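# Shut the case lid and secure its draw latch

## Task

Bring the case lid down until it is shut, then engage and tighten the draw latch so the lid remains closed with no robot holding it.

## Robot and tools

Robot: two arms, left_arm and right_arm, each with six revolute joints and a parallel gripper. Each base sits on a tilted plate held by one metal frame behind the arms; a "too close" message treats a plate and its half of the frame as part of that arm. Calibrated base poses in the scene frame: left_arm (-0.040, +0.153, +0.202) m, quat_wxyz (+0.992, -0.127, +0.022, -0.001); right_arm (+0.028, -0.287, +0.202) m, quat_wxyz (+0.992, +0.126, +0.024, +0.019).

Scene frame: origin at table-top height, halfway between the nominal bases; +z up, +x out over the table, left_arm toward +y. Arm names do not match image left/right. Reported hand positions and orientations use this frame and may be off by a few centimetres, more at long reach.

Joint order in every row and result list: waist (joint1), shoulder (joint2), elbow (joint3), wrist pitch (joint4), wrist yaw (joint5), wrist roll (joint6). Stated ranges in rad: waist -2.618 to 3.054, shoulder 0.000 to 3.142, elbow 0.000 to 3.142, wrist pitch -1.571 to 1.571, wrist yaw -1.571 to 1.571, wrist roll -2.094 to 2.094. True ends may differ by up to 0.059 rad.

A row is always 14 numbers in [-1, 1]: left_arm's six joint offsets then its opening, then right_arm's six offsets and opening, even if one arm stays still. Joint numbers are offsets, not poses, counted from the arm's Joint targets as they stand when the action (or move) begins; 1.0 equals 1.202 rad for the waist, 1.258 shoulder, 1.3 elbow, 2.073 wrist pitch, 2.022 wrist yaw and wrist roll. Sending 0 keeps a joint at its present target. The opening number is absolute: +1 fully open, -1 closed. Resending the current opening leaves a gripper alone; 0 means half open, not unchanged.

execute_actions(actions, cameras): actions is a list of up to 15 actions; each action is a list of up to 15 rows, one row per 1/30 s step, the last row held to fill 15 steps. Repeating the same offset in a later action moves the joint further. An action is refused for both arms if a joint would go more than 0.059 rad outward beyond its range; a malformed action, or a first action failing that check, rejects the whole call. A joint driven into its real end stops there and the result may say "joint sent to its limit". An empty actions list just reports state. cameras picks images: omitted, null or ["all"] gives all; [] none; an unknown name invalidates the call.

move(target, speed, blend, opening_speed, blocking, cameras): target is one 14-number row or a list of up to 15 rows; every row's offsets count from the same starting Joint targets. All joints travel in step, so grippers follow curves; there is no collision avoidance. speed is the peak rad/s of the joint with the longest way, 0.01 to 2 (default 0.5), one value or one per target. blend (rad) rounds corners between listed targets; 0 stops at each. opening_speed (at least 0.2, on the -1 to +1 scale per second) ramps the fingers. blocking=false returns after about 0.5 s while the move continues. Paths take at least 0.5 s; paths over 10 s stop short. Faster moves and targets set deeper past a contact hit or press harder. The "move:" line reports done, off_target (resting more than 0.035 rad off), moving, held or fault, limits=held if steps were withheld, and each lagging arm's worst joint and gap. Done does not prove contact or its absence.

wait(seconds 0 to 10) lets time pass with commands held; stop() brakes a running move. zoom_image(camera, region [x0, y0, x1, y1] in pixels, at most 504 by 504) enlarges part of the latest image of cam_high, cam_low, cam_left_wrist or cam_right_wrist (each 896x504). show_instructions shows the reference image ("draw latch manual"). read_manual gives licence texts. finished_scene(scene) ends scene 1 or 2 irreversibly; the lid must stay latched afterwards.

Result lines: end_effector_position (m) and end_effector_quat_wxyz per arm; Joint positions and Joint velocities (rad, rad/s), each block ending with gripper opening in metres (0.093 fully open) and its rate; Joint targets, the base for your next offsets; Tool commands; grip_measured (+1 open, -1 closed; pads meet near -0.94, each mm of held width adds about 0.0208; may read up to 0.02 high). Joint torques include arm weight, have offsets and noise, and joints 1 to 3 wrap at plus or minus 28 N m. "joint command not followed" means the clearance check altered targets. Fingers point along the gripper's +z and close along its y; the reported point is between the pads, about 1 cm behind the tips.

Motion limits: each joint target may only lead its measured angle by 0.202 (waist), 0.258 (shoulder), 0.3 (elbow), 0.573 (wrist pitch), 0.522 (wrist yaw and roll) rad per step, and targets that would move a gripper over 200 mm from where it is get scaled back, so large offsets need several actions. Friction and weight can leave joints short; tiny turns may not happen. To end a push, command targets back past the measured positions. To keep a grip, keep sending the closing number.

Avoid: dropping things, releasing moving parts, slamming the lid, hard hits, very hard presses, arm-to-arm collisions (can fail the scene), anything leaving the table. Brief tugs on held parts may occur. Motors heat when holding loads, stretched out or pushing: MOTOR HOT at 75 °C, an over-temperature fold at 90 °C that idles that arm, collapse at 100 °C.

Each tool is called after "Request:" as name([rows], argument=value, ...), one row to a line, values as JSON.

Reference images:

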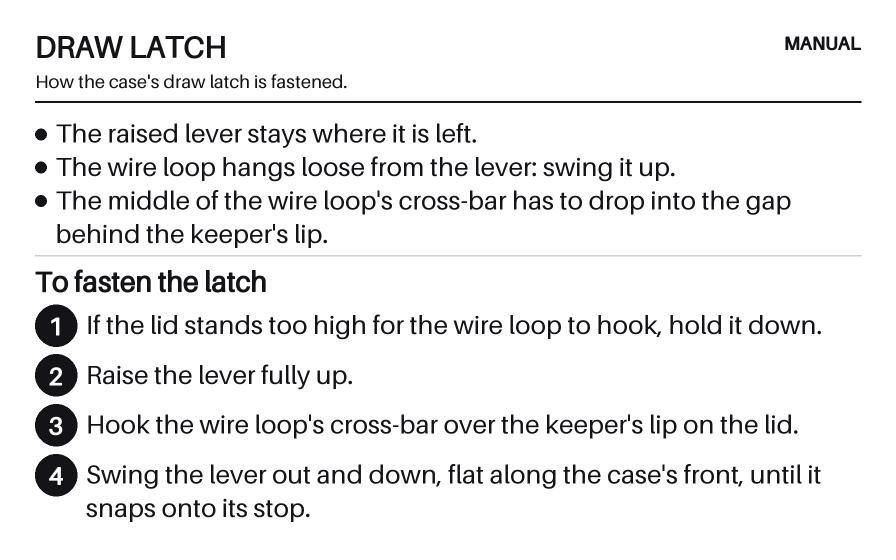

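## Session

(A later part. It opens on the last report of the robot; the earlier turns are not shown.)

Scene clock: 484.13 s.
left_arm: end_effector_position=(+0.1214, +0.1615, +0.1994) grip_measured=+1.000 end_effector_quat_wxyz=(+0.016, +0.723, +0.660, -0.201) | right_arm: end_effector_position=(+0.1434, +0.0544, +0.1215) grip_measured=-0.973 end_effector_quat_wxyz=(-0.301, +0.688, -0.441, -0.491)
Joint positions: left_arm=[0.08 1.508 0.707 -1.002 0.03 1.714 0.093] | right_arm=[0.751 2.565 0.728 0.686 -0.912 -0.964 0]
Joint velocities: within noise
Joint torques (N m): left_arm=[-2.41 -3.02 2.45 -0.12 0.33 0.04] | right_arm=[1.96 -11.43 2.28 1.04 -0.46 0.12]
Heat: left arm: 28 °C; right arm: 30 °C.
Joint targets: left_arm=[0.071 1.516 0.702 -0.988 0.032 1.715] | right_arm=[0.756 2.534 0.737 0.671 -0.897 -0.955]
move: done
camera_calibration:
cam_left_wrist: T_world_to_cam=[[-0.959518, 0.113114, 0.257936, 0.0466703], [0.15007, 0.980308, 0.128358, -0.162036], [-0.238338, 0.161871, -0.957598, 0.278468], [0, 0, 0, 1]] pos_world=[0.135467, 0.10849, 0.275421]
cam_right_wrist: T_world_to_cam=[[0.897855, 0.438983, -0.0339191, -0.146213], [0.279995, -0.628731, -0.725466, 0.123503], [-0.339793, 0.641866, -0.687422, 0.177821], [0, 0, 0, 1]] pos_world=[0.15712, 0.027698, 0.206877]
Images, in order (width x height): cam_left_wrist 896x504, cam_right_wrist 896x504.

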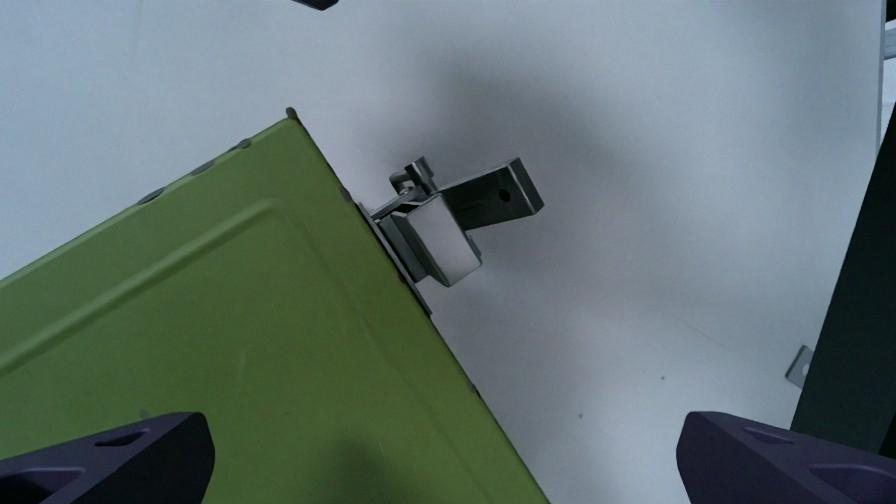

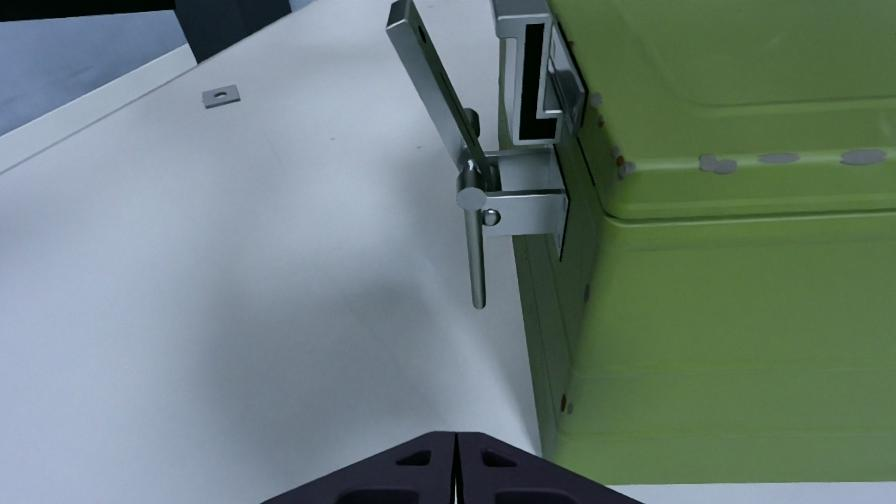

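Request:
move(target=[0,0,0,0,0,0,1, 0.0915,0.166,0.0746,0.117,0.033,0.0767,-0.32], speed=0.4, cameras=["cam_right_wrist","cam_left_wrist"])

Request:
zoom_image(camera="cam_left_wrist", region=[280, 0, 560, 300])

Scene clock: 540.90 s.
left_arm: end_effector_position=(+0.1214, +0.1615, +0.1994) grip_measured=+1.000 end_effector_quat_wxyz=(+0.016, +0.723, +0.660, -0.201) | right_arm: end_effector_position=(+0.1282, +0.0893, +0.0956) grip_measured=-0.321 end_effector_quat_wxyz=(-0.303, +0.689, -0.444, -0.485)
Joint positions: left_arm=[0.08 1.508 0.707 -1.002 0.03 1.714 0.093] | right_arm=[0.86 2.731 0.821 0.879 -0.849 -0.811 0.03]
Joint velocities: within noise
Joint torques (N m): left_arm=[-2.4 -3.02 2.44 -0.12 0.33 0.04] | right_arm=[1.88 -8.25 2.43 1.72 -0.34 0.01]
Heat: left arm: 28 °C; right arm: 39 °C.
Joint targets: left_arm=[0.071 1.516 0.702 -0.988 0.032 1.715] | right_arm=[0.866 2.742 0.834 0.914 -0.830 -0.800]
move: done
camera_calibration:
cam_left_wrist: T_world_to_cam=[[-0.959518, 0.113114, 0.257936, 0.0466703], [0.15007, 0.980308, 0.128358, -0.162036], [-0.238338, 0.161871, -0.957598, 0.278468], [0, 0, 0, 1]] pos_world=[0.135467, 0.10849, 0.275421]
cam_right_wrist: T_world_to_cam=[[0.901619, 0.431497, -0.0298895, -0.149015], [0.28032, -0.635562, -0.719362, 0.130898], [-0.329399, 0.640212, -0.693992, 0.131912], [0, 0, 0, 1]] pos_world=[0.141113, 0.0630416, 0.181255]
Images, in order (width x height): cam_left_wrist 896x504, cam_right_wrist 896x504.

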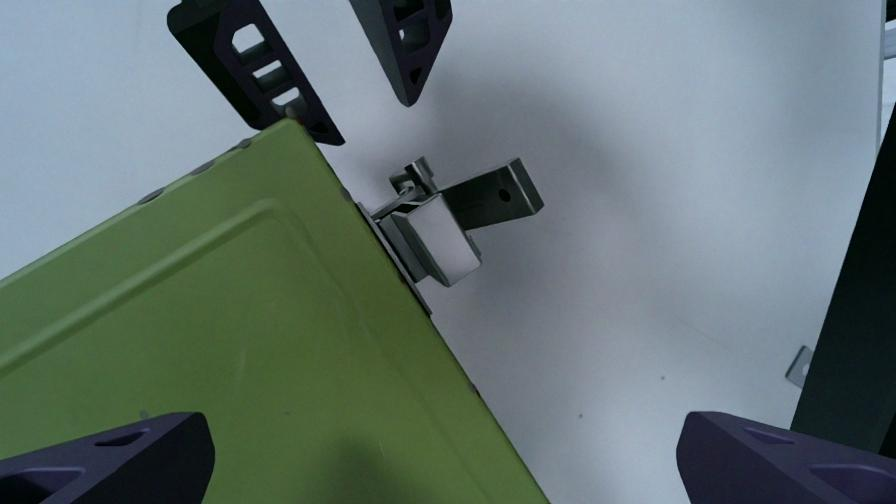

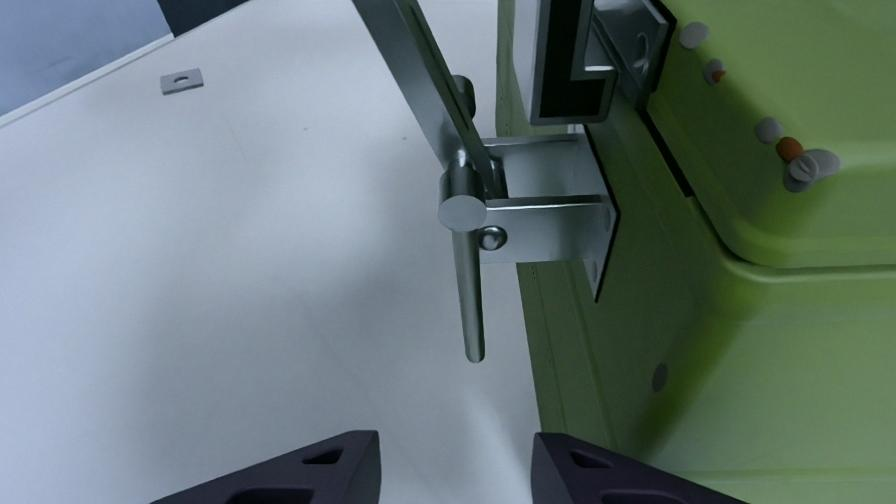

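Scaled by 1.680 from the camera's 896x504 image, which has a finer 1280x720 frame.

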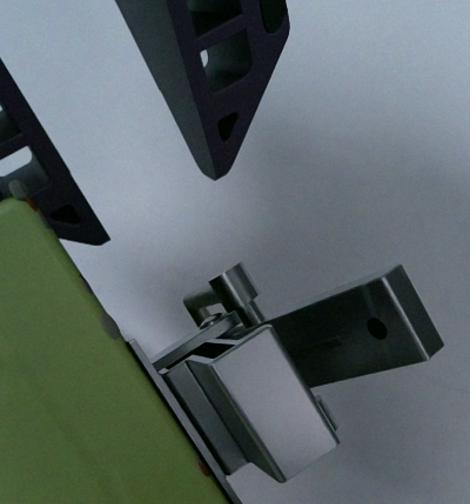

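Request:
move(target=[0,0,0,0,0,0,1, 0,0,0,0,0,0,-0.75], speed=0.4, cameras=[])

Request:
move(target=[0,0,0,0,0,0,1, 0.0907,0.0994,-0.12,0.2552,0.1268,0.1602,-0.75], speed=0.4, cameras=["cam_right_wrist","cam_left_wrist"])

Scene clock: 630.47 s.
left_arm: end_effector_position=(+0.1214, +0.1615, +0.1994) grip_measured=+1.000 end_effector_quat_wxyz=(+0.016, +0.723, +0.660, -0.201) | right_arm: end_effector_position=(+0.1305, +0.0910, +0.0972) grip_measured=-0.749 end_effector_quat_wxyz=(-0.310, +0.689, -0.443, -0.483)
Joint positions: left_arm=[0.08 1.508 0.707 -1.002 0.03 1.714 0.093] | right_arm=[0.86 2.731 0.821 0.896 -0.844 -0.808 0.009]
Joint velocities: within noise
Joint torques (N m): left_arm=[-2.41 -2.97 2.43 -0.12 0.33 0.04] | right_arm=[2.15 -8.23 2.62 1.58 -0.37 0.06]
Heat: left arm: 28 °C; right arm: 33 °C.
Joint targets: left_arm=[0.071 1.516 0.702 -0.988 0.032 1.715] | right_arm=[0.866 2.742 0.834 0.914 -0.830 -0.800]
move: done
No camera images: "cameras" was empty.

Scene clock: 632.53 s.
left_arm: end_effector_position=(+0.1214, +0.1615, +0.1994) grip_measured=+1.000 end_effector_quat_wxyz=(+0.016, +0.723, +0.660, -0.201) | right_arm: end_effector_position=(+0.1235, +0.0892, +0.0933) grip_measured=-0.749 end_effector_quat_wxyz=(-0.369, +0.627, -0.524, -0.442)
Joint positions: left_arm=[0.08 1.508 0.707 -1.002 0.03 1.714 0.093] | right_arm=[0.968 2.855 0.683 1.425 -0.588 -0.485 0.009]
Joint velocities: within noise
Joint torques (N m): left_arm=[-2.4 -3 2.44 -0.12 0.32 0.04] | right_arm=[1.96 -7.82 0.14 2.02 -0.29 0.11]
Heat: left arm: 28 °C; right arm: 33 °C.
Joint targets: left_arm=[0.071 1.516 0.702 -0.988 0.032 1.715] | right_arm=[0.975 2.868 0.678 1.443 -0.573 -0.476]
move: done
camera_calibration:
cam_left_wrist: T_world_to_cam=[[-0.959518, 0.113114, 0.257936, 0.0466703], [0.15007, 0.980308, 0.128358, -0.162036], [-0.238338, 0.161871, -0.957598, 0.278468], [0, 0, 0, 1]] pos_world=[0.135467, 0.10849, 0.275421]
cam_right_wrist: T_world_to_cam=[[0.982034, 0.188087, -0.0152264, -0.134347], [0.118543, -0.677687, -0.725732, 0.154826], [-0.146819, 0.710889, -0.687809, 0.0994389], [0, 0, 0, 1]] pos_world=[0.128179, 0.0595025, 0.178712]
Images, in order (width x height): cam_left_wrist 896x504, cam_right_wrist 896x504.

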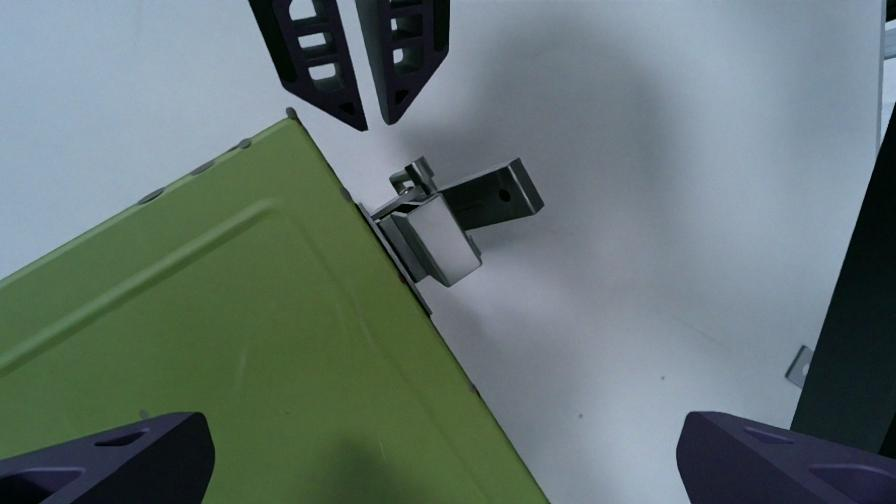

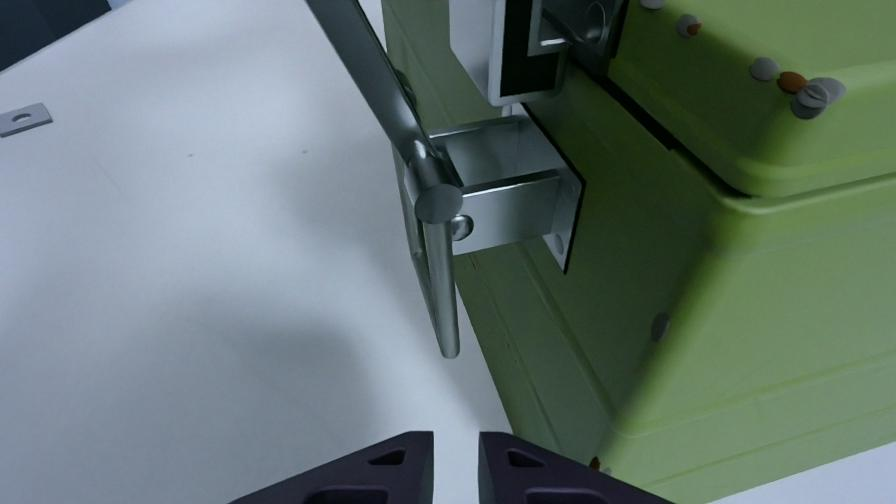

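Request:
move(target=[0,0,0,0,0,0,1, 0.067,0.007,0.0723,-0.0256,0.0275,0.0287,-0.75], speed=0.15, cameras=["cam_right_wrist","cam_left_wrist"])

Request:
zoom_image(camera="cam_left_wrist", region=[280, 60, 560, 300])

Scene clock: 643.77 s.
left_arm: end_effector_position=(+0.1214, +0.1615, +0.1994) grip_measured=+1.000 end_effector_quat_wxyz=(+0.016, +0.723, +0.660, -0.201) | right_arm: end_effector_position=(+0.1133, +0.1167, +0.0977) grip_measured=-0.749 end_effector_quat_wxyz=(-0.373, +0.630, -0.515, -0.446)
Joint positions: left_arm=[0.08 1.508 0.707 -1.002 0.03 1.714 0.093] | right_arm=[1.05 2.864 0.759 1.402 -0.542 -0.43 0.009]
Joint velocities: within noise
Joint torques (N m): left_arm=[-2.43 -3 2.43 -0.12 0.32 0.04] | right_arm=[1.95 -8.28 2.1 1.81 -0.14 0.17]
Heat: left arm: 28 °C; right arm: 33 °C.
Joint targets: left_arm=[0.071 1.516 0.702 -0.988 0.032 1.715] | right_arm=[1.056 2.876 0.772 1.390 -0.518 -0.418]
move: done
camera_calibration:
cam_left_wrist: T_world_to_cam=[[-0.959518, 0.113114, 0.257936, 0.0466703], [0.15007, 0.980308, 0.128358, -0.162036], [-0.238338, 0.161871, -0.957598, 0.278468], [0, 0, 0, 1]] pos_world=[0.135467, 0.10849, 0.275421]
cam_right_wrist: T_world_to_cam=[[0.979219, 0.202745, -0.00500897, -0.131807], [0.133731, -0.66407, -0.735614, 0.175449], [-0.152468, 0.719657, -0.677383, 0.0799681], [0, 0, 0, 1]] pos_world=[0.117797, 0.0856835, 0.182571]
Images, in order (width x height): cam_left_wrist 896x504, cam_right_wrist 896x504.

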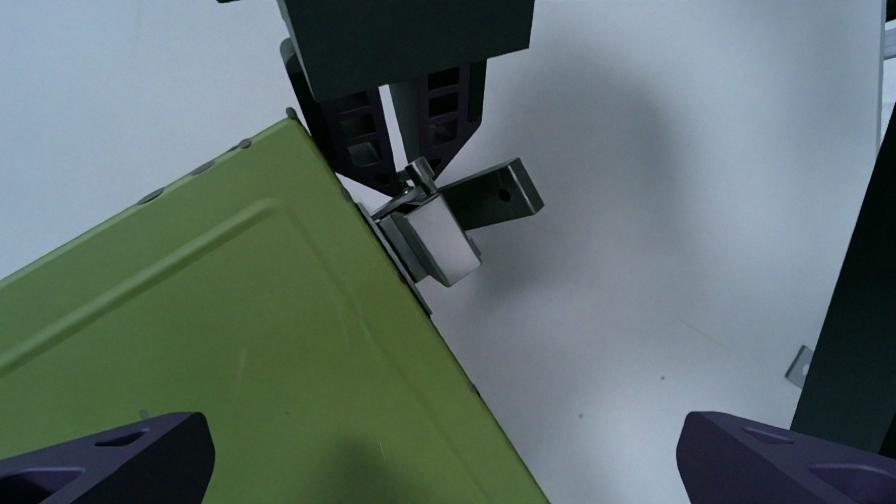

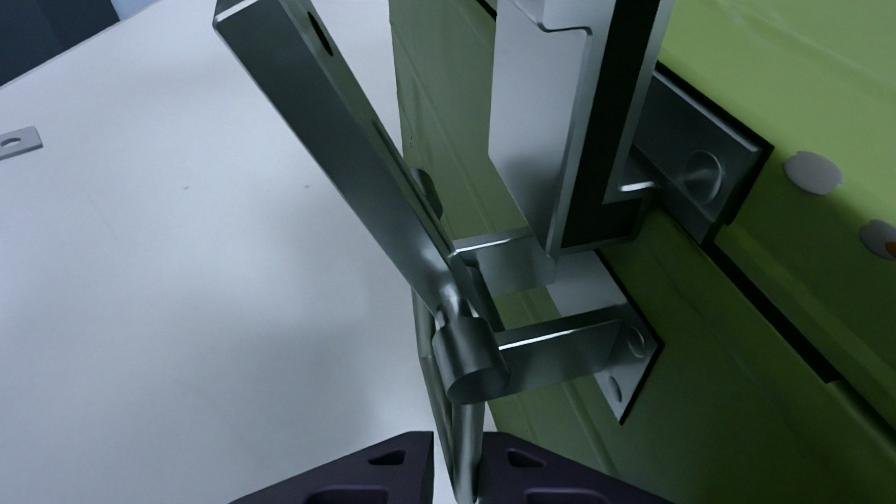

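Scaled by 1.800 from the camera's 896x504 image, which has a finer 1280x720 frame.

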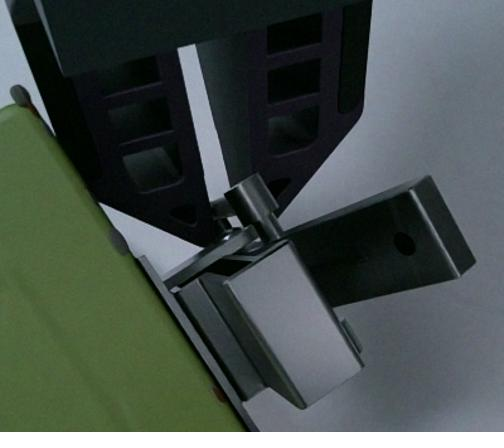

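Request:
move([
  [0,0,0,0,0,0,1, 0.004,-0.0103,-0.0131,-0.0034,0.0138,0.0089,-0.75],
  [0,0,0,0,0,0,1, 0.0424,-0.0111,-0.0538,0.0299,0.0312,0.2834,-0.75],
], speed=0.25, blend=0.02, cameras=["cam_right_wrist","cam_left_wrist"])

Request:
zoom_image(camera="cam_left_wrist", region=[280, 60, 560, 300])

Scene clock: 711.47 s.
left_arm: end_effector_position=(+0.1214, +0.1615, +0.1994) grip_measured=+1.000 end_effector_quat_wxyz=(+0.016, +0.723, +0.660, -0.201) | right_arm: end_effector_position=(+0.1007, +0.1077, +0.0928) grip_measured=-0.749 end_effector_quat_wxyz=(+0.236, -0.466, +0.682, +0.511)
Joint positions: left_arm=[0.08 1.508 0.707 -1.002 0.03 1.714 0.093] | right_arm=[1.099 2.864 0.708 1.433 -0.468 0.145 0.009]
Joint velocities: within noise
Joint torques (N m): left_arm=[-2.41 -3 2.41 -0.11 0.32 0.04] | right_arm=[1.78 -9.03 0.32 2.07 -0.23 0.07]
Heat: left arm: 27 °C; right arm: 34 °C.
Joint targets: left_arm=[0.071 1.516 0.702 -0.988 0.032 1.715] | right_arm=[1.107 2.862 0.702 1.452 -0.455 0.155]
move: done; blend cut to 0.014 rad at target 1
camera_calibration:
cam_left_wrist: T_world_to_cam=[[-0.959518, 0.113114, 0.257936, 0.0466703], [0.15007, 0.980308, 0.128358, -0.162036], [-0.238338, 0.161871, -0.957598, 0.278468], [0, 0, 0, 1]] pos_world=[0.135467, 0.10849, 0.275421]
cam_right_wrist: T_world_to_cam=[[0.870487, -0.0321186, -0.491142, -0.0363755], [-0.355769, -0.730616, -0.582777, 0.209855], [-0.340118, 0.682033, -0.647418, 0.101392], [0, 0, 0, 1]] pos_world=[0.14081, 0.0830029, 0.170076]
Images, in order (width x height): cam_left_wrist 896x504, cam_right_wrist 896x504.

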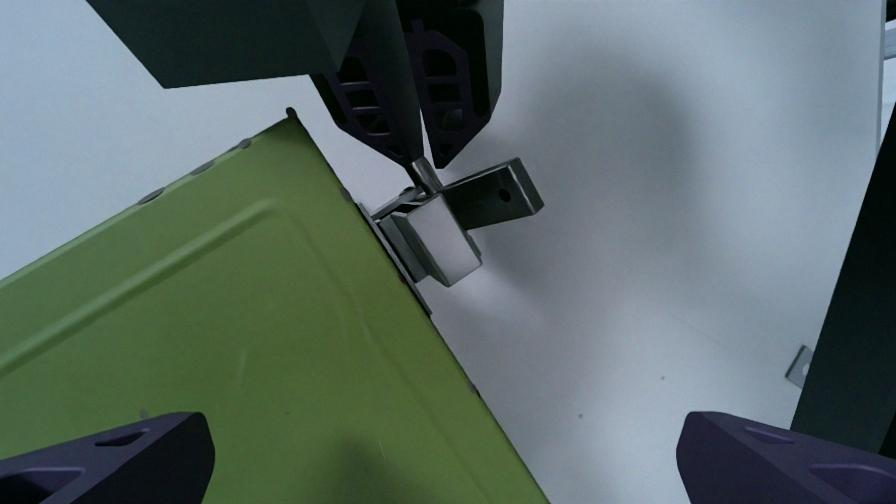

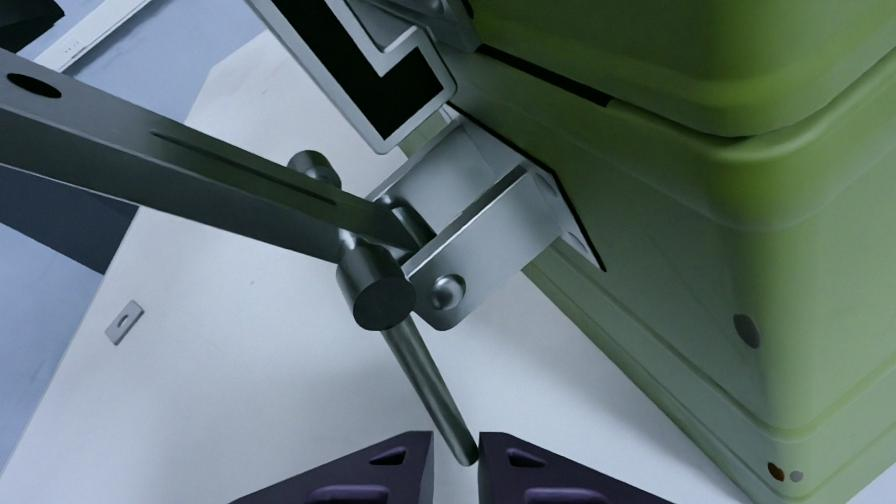

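Scaled by 1.800 from the camera's 896x504 image, which has a finer 1280x720 frame.

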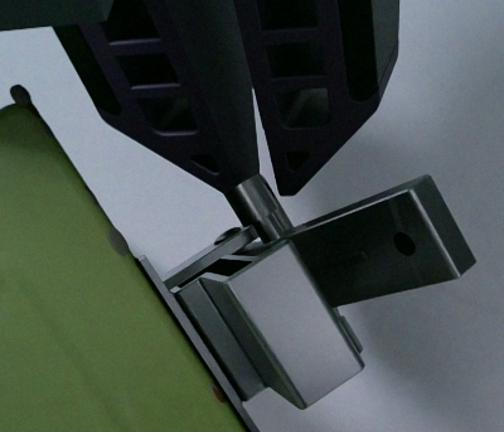

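Request:
move(target=[0,0,0,0,0,0,1, 0.035,-0.0445,-0.06,0.0294,0.0104,0.274,-0.75], speed=0.25, cameras=["cam_right_wrist","cam_left_wrist"])

Request:
zoom_image(camera="cam_left_wrist", region=[280, 60, 560, 300])

Scene clock: 727.13 s.
left_arm: end_effector_position=(+0.1215, +0.1615, +0.1994) grip_measured=+1.000 end_effector_quat_wxyz=(+0.016, +0.723, +0.660, -0.201) | right_arm: end_effector_position=(+0.0844, +0.0956, +0.1023) grip_measured=-0.749 end_effector_quat_wxyz=(+0.090, -0.277, +0.779, +0.556)
Joint positions: left_arm=[0.08 1.508 0.707 -1.002 0.03 1.714 0.093] | right_arm=[1.141 2.84 0.63 1.495 -0.448 0.699 0.009]
Joint velocities: within noise
Joint torques (N m): left_arm=[-2.44 -3.02 2.41 -0.12 0.33 0.04] | right_arm=[1.42 -11.75 0.17 2.12 -0.21 0.07]
Heat: left arm: 27 °C; right arm: 35 °C.
Joint targets: left_arm=[0.071 1.516 0.702 -0.988 0.032 1.715] | right_arm=[1.149 2.806 0.624 1.513 -0.434 0.709]
move: done
camera_calibration:
cam_left_wrist: T_world_to_cam=[[-0.959623, 0.113016, 0.257586, 0.0468605], [0.149931, 0.980318, 0.128445, -0.162049], [-0.238, 0.161879, -0.95768, 0.278438], [0, 0, 0, 1]] pos_world=[0.135533, 0.10849, 0.275399]
cam_right_wrist: T_world_to_cam=[[0.519597, -0.218661, -0.825958, 0.0638403], [-0.695004, -0.670458, -0.259722, 0.190601], [-0.496979, 0.708994, -0.500338, 0.105815], [0, 0, 0, 1]] pos_world=[0.151885, 0.0667274, 0.155176]
Images, in order (width x height): cam_left_wrist 896x504, cam_right_wrist 896x504.

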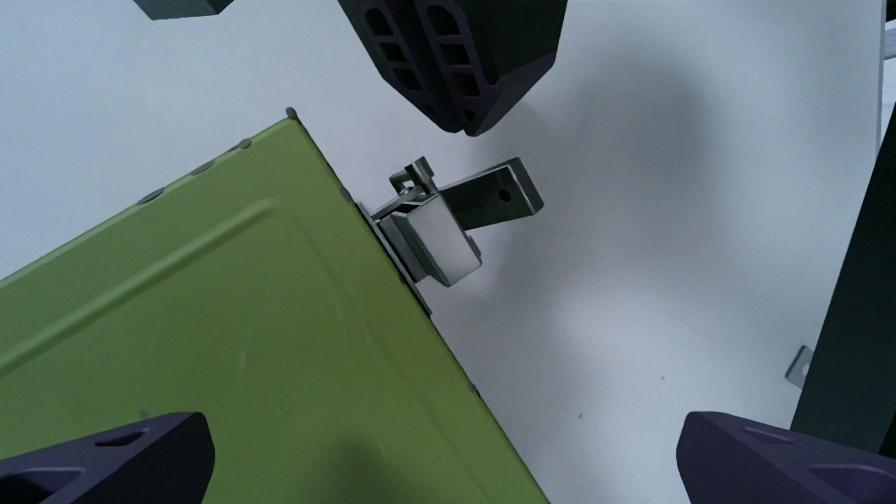

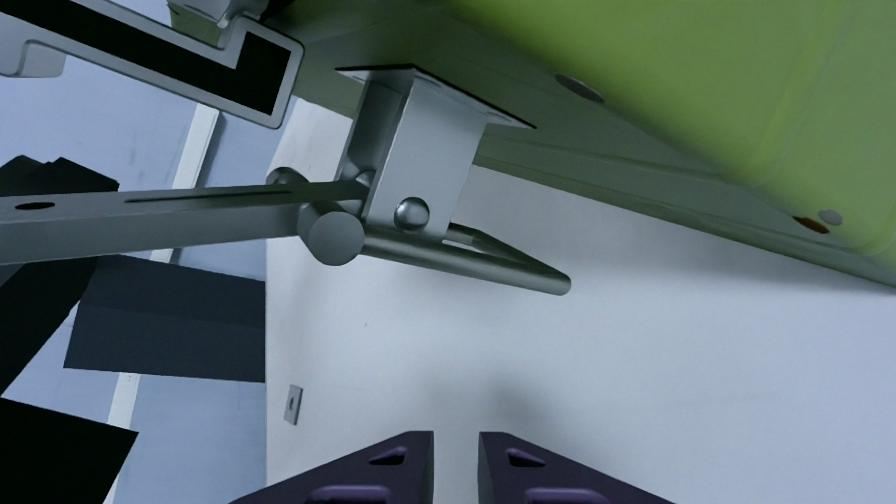

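Scaled by 1.800 from the camera's 896x504 image, which has a finer 1280x720 frame.

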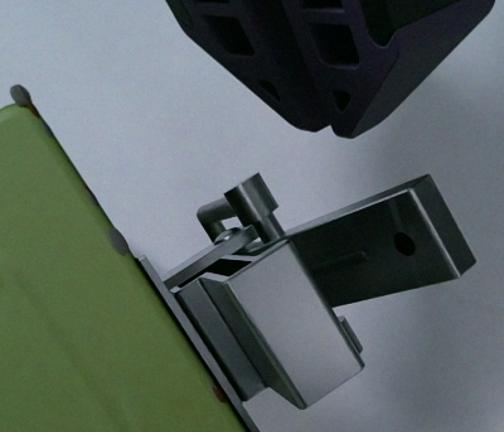

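Request:
move(target=[0,0,0,0,0,0,1, -0.109,0.0469,0.07,-0.0444,-0.0475,-0.5668,-0.75], speed=0.6, cameras=["cam_right_wrist","cam_left_wrist"])

Scene clock: 750.67 s.
left_arm: end_effector_position=(+0.1215, +0.1615, +0.1994) grip_measured=+1.000 end_effector_quat_wxyz=(+0.016, +0.723, +0.660, -0.201) | right_arm: end_effector_position=(+0.1210, +0.1032, +0.0975) grip_measured=-0.749 end_effector_quat_wxyz=(-0.377, +0.621, -0.533, -0.434)
Joint positions: left_arm=[0.08 1.508 0.707 -1.002 0.03 1.714 0.093] | right_arm=[1.025 2.852 0.707 1.435 -0.516 -0.428 0.009]
Joint velocities: within noise
Joint torques (N m): left_arm=[-2.43 -2.99 2.4 -0.12 0.32 0.05] | right_arm=[0.54 -7.66 1.5 1.81 -0.47 -0.09]
Heat: left arm: 27 °C; right arm: 40 °C.
Joint targets: left_arm=[0.071 1.516 0.702 -0.988 0.032 1.715] | right_arm=[1.018 2.865 0.715 1.421 -0.530 -0.437]
move: done
camera_calibration:
cam_left_wrist: T_world_to_cam=[[-0.959623, 0.113016, 0.257586, 0.0468605], [0.149931, 0.980318, 0.128445, -0.162049], [-0.238, 0.161879, -0.95768, 0.278438], [0, 0, 0, 1]] pos_world=[0.135533, 0.10849, 0.275399]
cam_right_wrist: T_world_to_cam=[[0.987509, 0.157251, -0.00990084, -0.132485], [0.101339, -0.681996, -0.724301, 0.17004], [-0.120649, 0.71425, -0.689413, 0.0885853], [0, 0, 0, 1]] pos_world=[0.124286, 0.0735279, 0.18292]
Images, in order (width x height): cam_left_wrist 896x504, cam_right_wrist 896x504.

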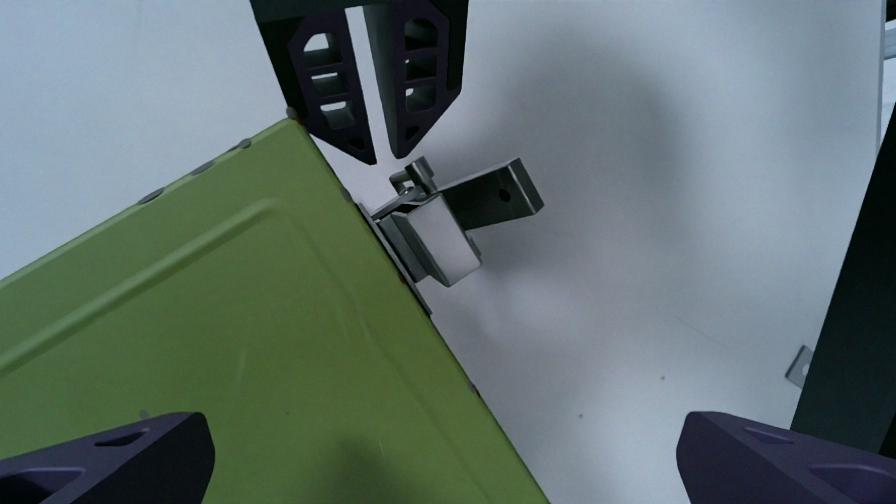

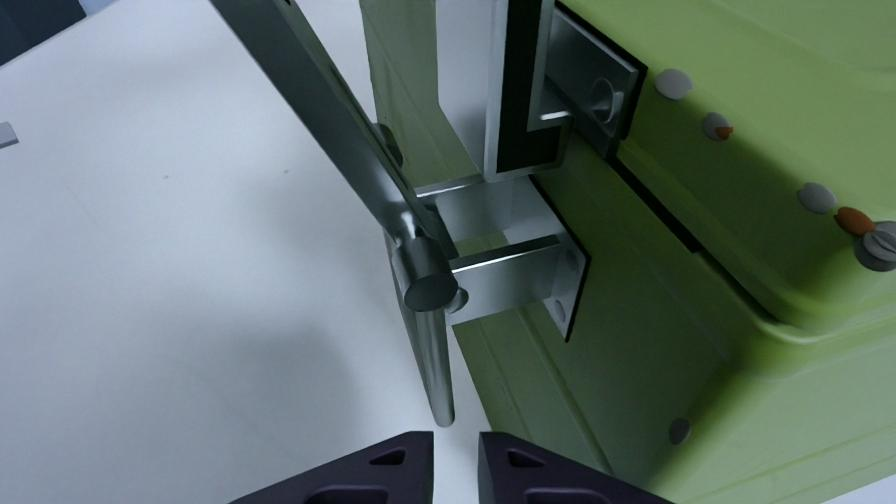

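Request:
move(target=[0,0,0,0,0,0,1, 0.0403,0,0.0354,-0.0236,0.0173,0.0173,-0.75], speed=0.15, cameras=["cam_right_wrist","cam_left_wrist"])

Scene clock: 773.30 s.
left_arm: end_effector_position=(+0.1215, +0.1615, +0.1994) grip_measured=+1.000 end_effector_quat_wxyz=(+0.016, +0.723, +0.660, -0.201) | right_arm: end_effector_position=(+0.1133, +0.1162, +0.0971) grip_measured=-0.749 end_effector_quat_wxyz=(-0.368, +0.627, -0.527, -0.440)
Joint positions: left_arm=[0.08 1.508 0.707 -1.002 0.03 1.714 0.093] | right_arm=[1.061 2.852 0.751 1.388 -0.514 -0.412 0.009]
Joint velocities: within noise
Joint torques (N m): left_arm=[-2.43 -3 2.43 -0.12 0.33 0.04] | right_arm=[1.68 -8.2 1.88 1.77 -0.15 0.09]
Heat: left arm: 27 °C; right arm: 38 °C.
Joint targets: left_arm=[0.071 1.516 0.702 -0.988 0.032 1.715] | right_arm=[1.066 2.865 0.761 1.372 -0.495 -0.402]
move: done
camera_calibration:
cam_left_wrist: T_world_to_cam=[[-0.959623, 0.113016, 0.257586, 0.0468605], [0.149931, 0.980318, 0.128445, -0.162049], [-0.238, 0.161879, -0.95768, 0.278438], [0, 0, 0, 1]] pos_world=[0.135533, 0.10849, 0.275399]
cam_right_wrist: T_world_to_cam=[[0.982727, 0.184307, -0.0166825, -0.128861], [0.115618, -0.681855, -0.722292, 0.177527], [-0.144499, 0.707887, -0.691387, 0.0817261], [0, 0, 0, 1]] pos_world=[0.117919, 0.0869448, 0.182581]
Images, in order (width x height): cam_left_wrist 896x504, cam_right_wrist 896x504.

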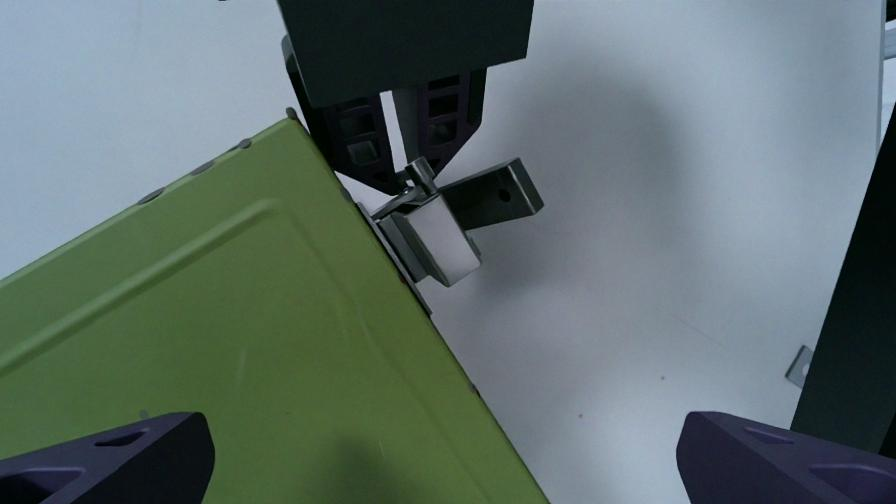

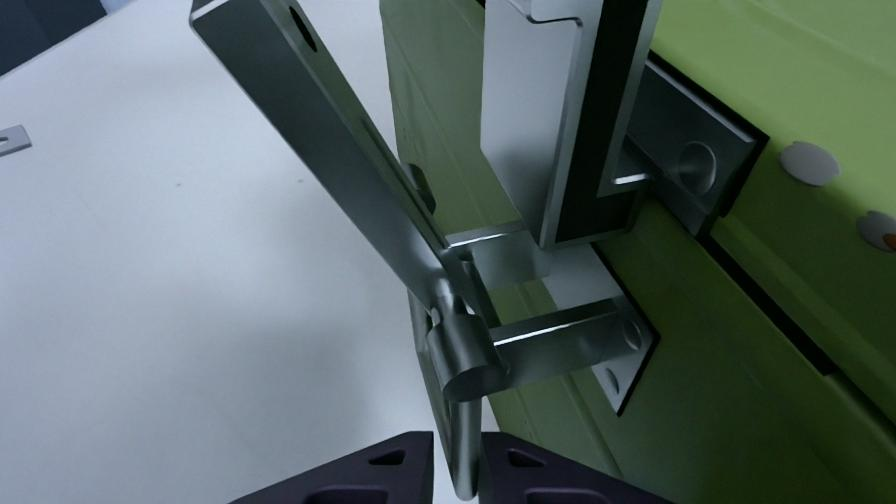

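Request:
move([
  [0,0,0,0,0,0,1, 0,0,0,0,0,0,-0.89],
  [0,0,0,0,0,0,1, 0.0416,-0.0262,-0.0562,0.0492,0.0188,0.2745,-0.89],
], speed=0.25, cameras=["cam_right_wrist","cam_left_wrist"])

Request:
zoom_image(camera="cam_left_wrist", region=[280, 60, 560, 300])

Scene clock: 801.13 s.
left_arm: end_effector_position=(+0.1215, +0.1615, +0.1994) grip_measured=+1.000 end_effector_quat_wxyz=(+0.016, +0.723, +0.660, -0.201) | right_arm: end_effector_position=(+0.0969, +0.1077, +0.1006) grip_measured=-0.883 end_effector_quat_wxyz=(+0.243, -0.473, +0.670, +0.518)
Joint positions: left_arm=[0.08 1.508 0.707 -1.002 0.03 1.714 0.093] | right_arm=[1.108 2.852 0.692 1.457 -0.477 0.137 0.003]
Joint velocities: within noise
Joint torques (N m): left_arm=[-2.4 -3.03 2.43 -0.12 0.33 0.04] | right_arm=[1.99 -10.77 0.5 2.09 -0.13 0.08]
Heat: left arm: 27 °C; right arm: 37 °C.
Joint targets: left_arm=[0.071 1.516 0.702 -0.988 0.032 1.715] | right_arm=[1.116 2.832 0.688 1.474 -0.457 0.153]
move: done
camera_calibration:
cam_left_wrist: T_world_to_cam=[[-0.959623, 0.113016, 0.257586, 0.0468605], [0.149931, 0.980318, 0.128445, -0.162049], [-0.238, 0.161879, -0.95768, 0.278438], [0, 0, 0, 1]] pos_world=[0.135533, 0.10849, 0.275399]
cam_right_wrist: T_world_to_cam=[[0.877728, -0.00639541, -0.479116, -0.0339227], [-0.335313, -0.722477, -0.604642, 0.212454], [-0.342284, 0.691365, -0.636283, 0.103201], [0, 0, 0, 1]] pos_world=[0.136338, 0.0819264, 0.17787]
Images, in order (width x height): cam_left_wrist 896x504, cam_right_wrist 896x504.

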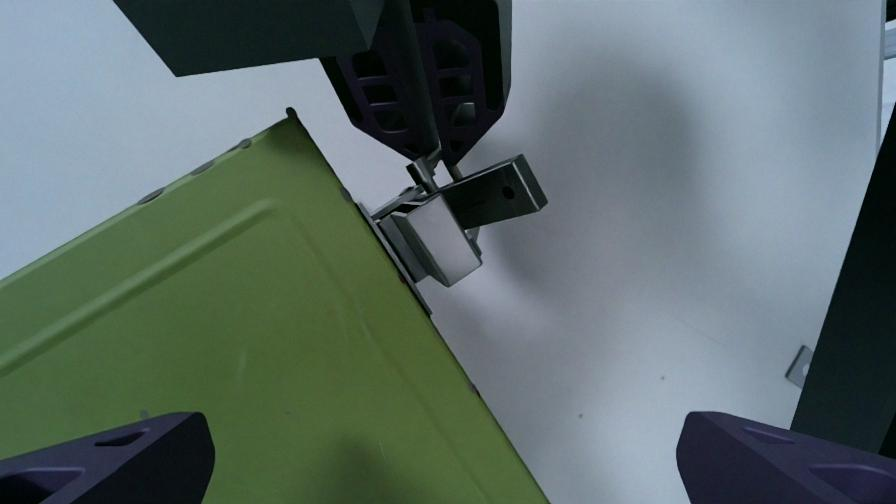

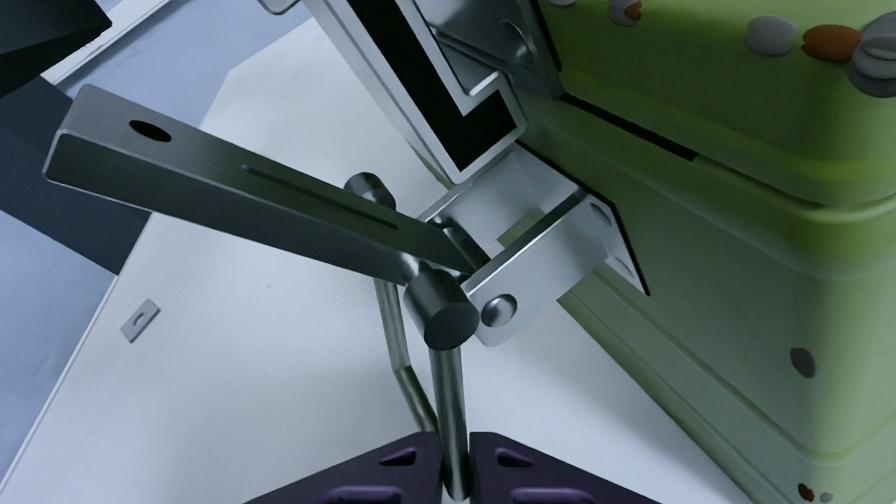

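Scaled by 1.800 from the camera's 896x504 image, which has a finer 1280x720 frame.

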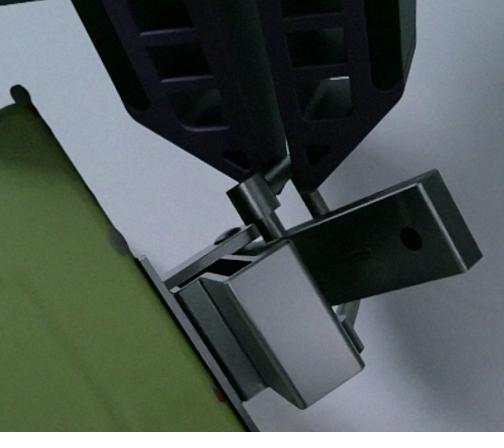

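Request:
move(target=[0,0,0,0,0,0,1, 0.0349,-0.0477,-0.0431,0.014,0.0183,0.277,-0.89], speed=0.25, cameras=["cam_right_wrist","cam_left_wrist"])

Request:
zoom_image(camera="cam_left_wrist", region=[280, 60, 560, 300])

Scene clock: 812.43 s.
left_arm: end_effector_position=(+0.1215, +0.1615, +0.1994) grip_measured=+1.000 end_effector_quat_wxyz=(+0.016, +0.723, +0.660, -0.201) | right_arm: end_effector_position=(+0.0831, +0.1008, +0.1134) grip_measured=-0.883 end_effector_quat_wxyz=(+0.096, -0.287, +0.769, +0.563)
Joint positions: left_arm=[0.08 1.508 0.707 -1.002 0.03 1.714 0.093] | right_arm=[1.151 2.807 0.628 1.485 -0.455 0.688 0.003]
Joint velocities: within noise
Joint torques (N m): left_arm=[-2.43 -2.99 2.43 -0.12 0.32 0.04] | right_arm=[1.68 -11.89 1.21 2.16 0.02 0.18]
Heat: left arm: 27 °C; right arm: 39 °C.
Joint targets: left_arm=[0.071 1.516 0.702 -0.988 0.032 1.715] | right_arm=[1.158 2.772 0.632 1.503 -0.420 0.713]
move: done
camera_calibration:
cam_left_wrist: T_world_to_cam=[[-0.959623, 0.113016, 0.257586, 0.0468605], [0.149931, 0.980318, 0.128445, -0.162049], [-0.238, 0.161879, -0.95768, 0.278438], [0, 0, 0, 1]] pos_world=[0.135533, 0.10849, 0.275399]
cam_right_wrist: T_world_to_cam=[[0.537661, -0.189432, -0.821606, 0.0698785], [-0.678543, -0.675636, -0.288263, 0.198495], [-0.500501, 0.712482, -0.491801, 0.106055], [0, 0, 0, 1]] pos_world=[0.150197, 0.0717849, 0.16679]
Images, in order (width x height): cam_left_wrist 896x504, cam_right_wrist 896x504.

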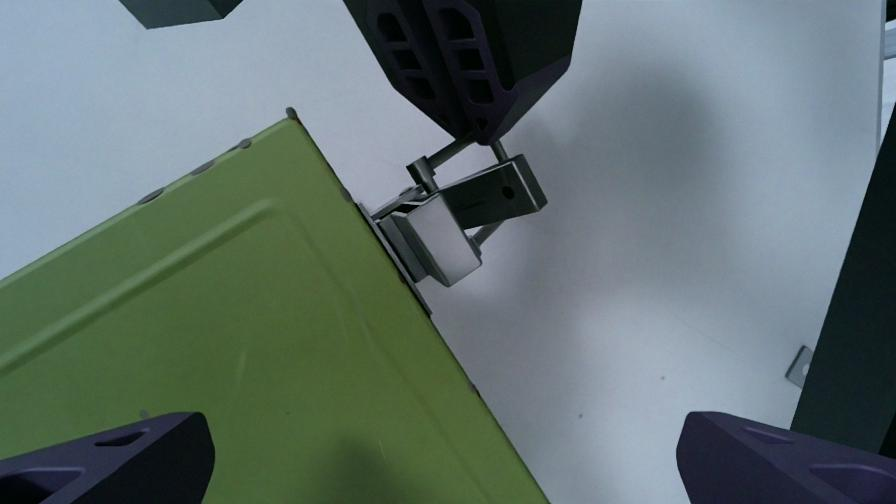

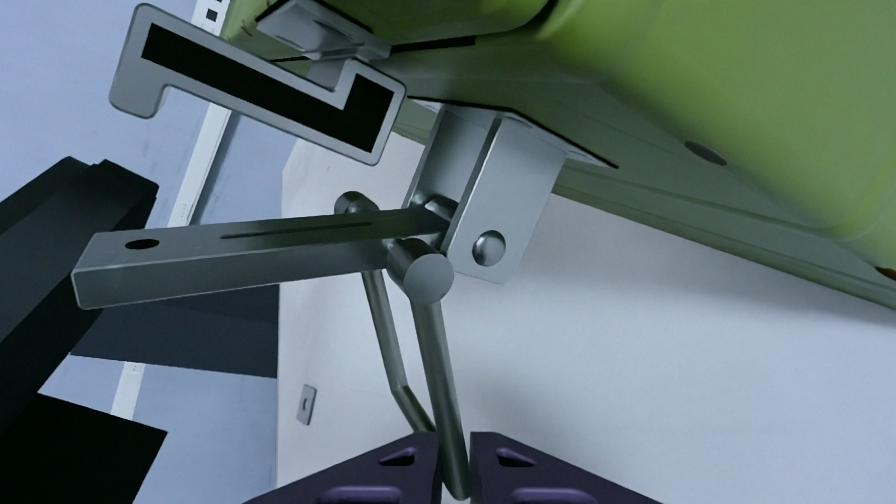

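Scaled by 1.800 from the camera's 896x504 image, which has a finer 1280x720 frame.

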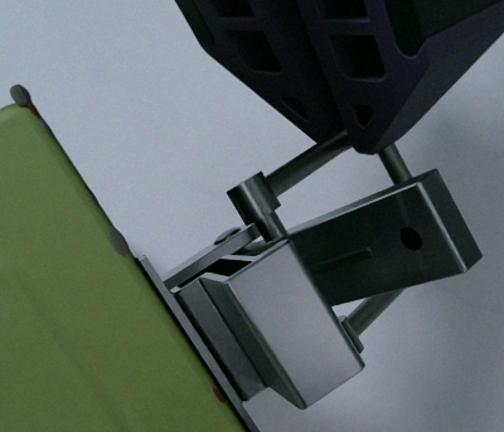

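Request:
move(target=[0,0,0,0,0,0,1, 0.0191,-0.0612,-0.0292,-0.0256,0.0099,0.272,-0.89], speed=0.25, cameras=["cam_right_wrist","cam_left_wrist"])

Request:
zoom_image(camera="cam_left_wrist", region=[280, 60, 560, 300])

Scene clock: 820.83 s.
left_arm: end_effector_position=(+0.1215, +0.1615, +0.1994) grip_measured=+1.000 end_effector_quat_wxyz=(+0.016, +0.723, +0.660, -0.201) | right_arm: end_effector_position=(+0.0793, +0.1006, +0.1342) grip_measured=-0.884 end_effector_quat_wxyz=(-0.054, -0.079, +0.813, +0.575)
Joint positions: left_arm=[0.08 1.508 0.707 -1.002 0.03 1.714 0.093] | right_arm=[1.174 2.726 0.583 1.471 -0.443 1.233 0.003]
Joint velocities: within noise
Joint torques (N m): left_arm=[-2.44 -3.02 2.43 -0.12 0.32 0.04] | right_arm=[1.54 -11.56 1.8 1.78 0.2 0.24]
Heat: left arm: 27 °C; right arm: 40 °C.
Joint targets: left_arm=[0.071 1.516 0.702 -0.988 0.032 1.715] | right_arm=[1.181 2.695 0.594 1.450 -0.400 1.263]
move: off_target (right_arm); right_arm: the wrist yaw is farthest, 0.043 rad from its target
camera_calibration:
cam_left_wrist: T_world_to_cam=[[-0.959623, 0.113016, 0.257586, 0.0468605], [0.149931, 0.980318, 0.128445, -0.162049], [-0.238, 0.161879, -0.95768, 0.278438], [0, 0, 0, 1]] pos_world=[0.135533, 0.10849, 0.275399]
cam_right_wrist: T_world_to_cam=[[0.0522489, -0.314003, -0.947983, 0.156902], [-0.826983, -0.545732, 0.135185, 0.143653], [-0.559794, 0.776903, -0.288189, 0.0854685], [0, 0, 0, 1]] pos_world=[0.158445, 0.061263, 0.153952]
Images, in order (width x height): cam_left_wrist 896x504, cam_right_wrist 896x504.

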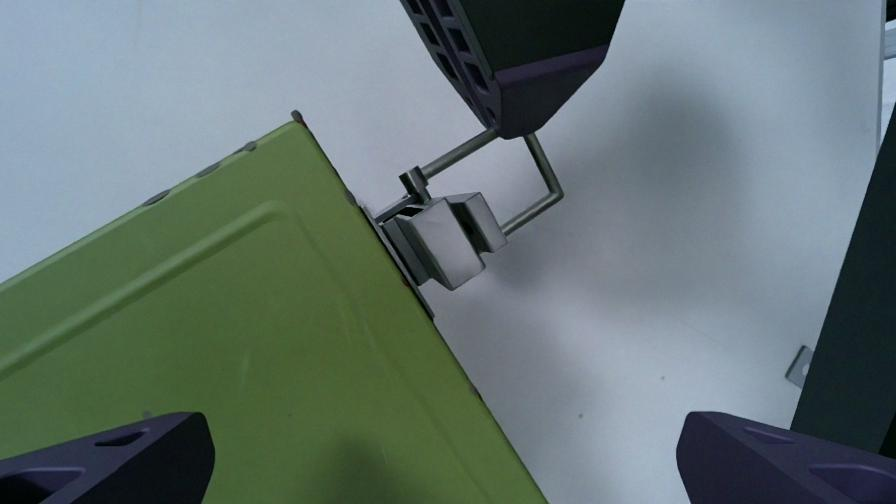

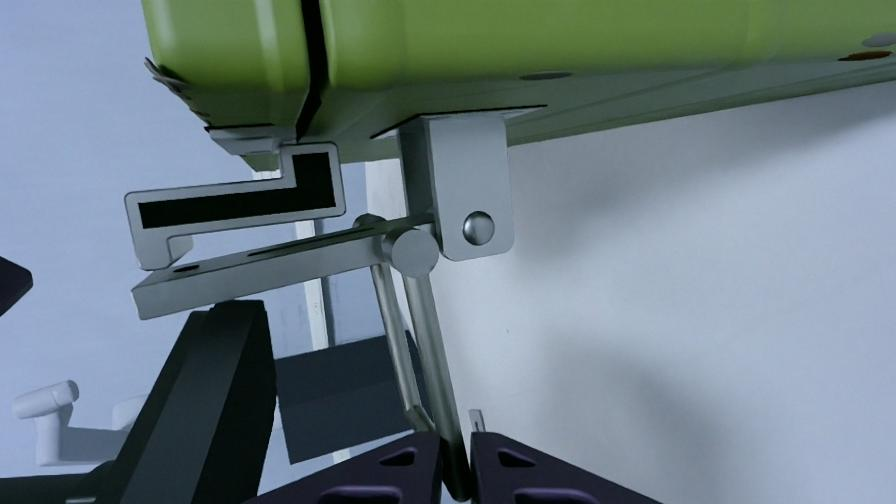

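Scaled by 1.800 from the camera's 896x504 image, which has a finer 1280x720 frame.

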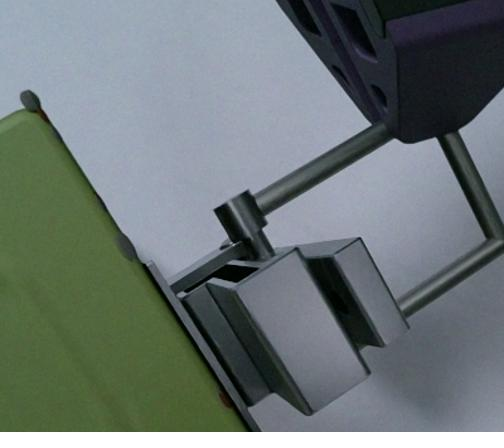

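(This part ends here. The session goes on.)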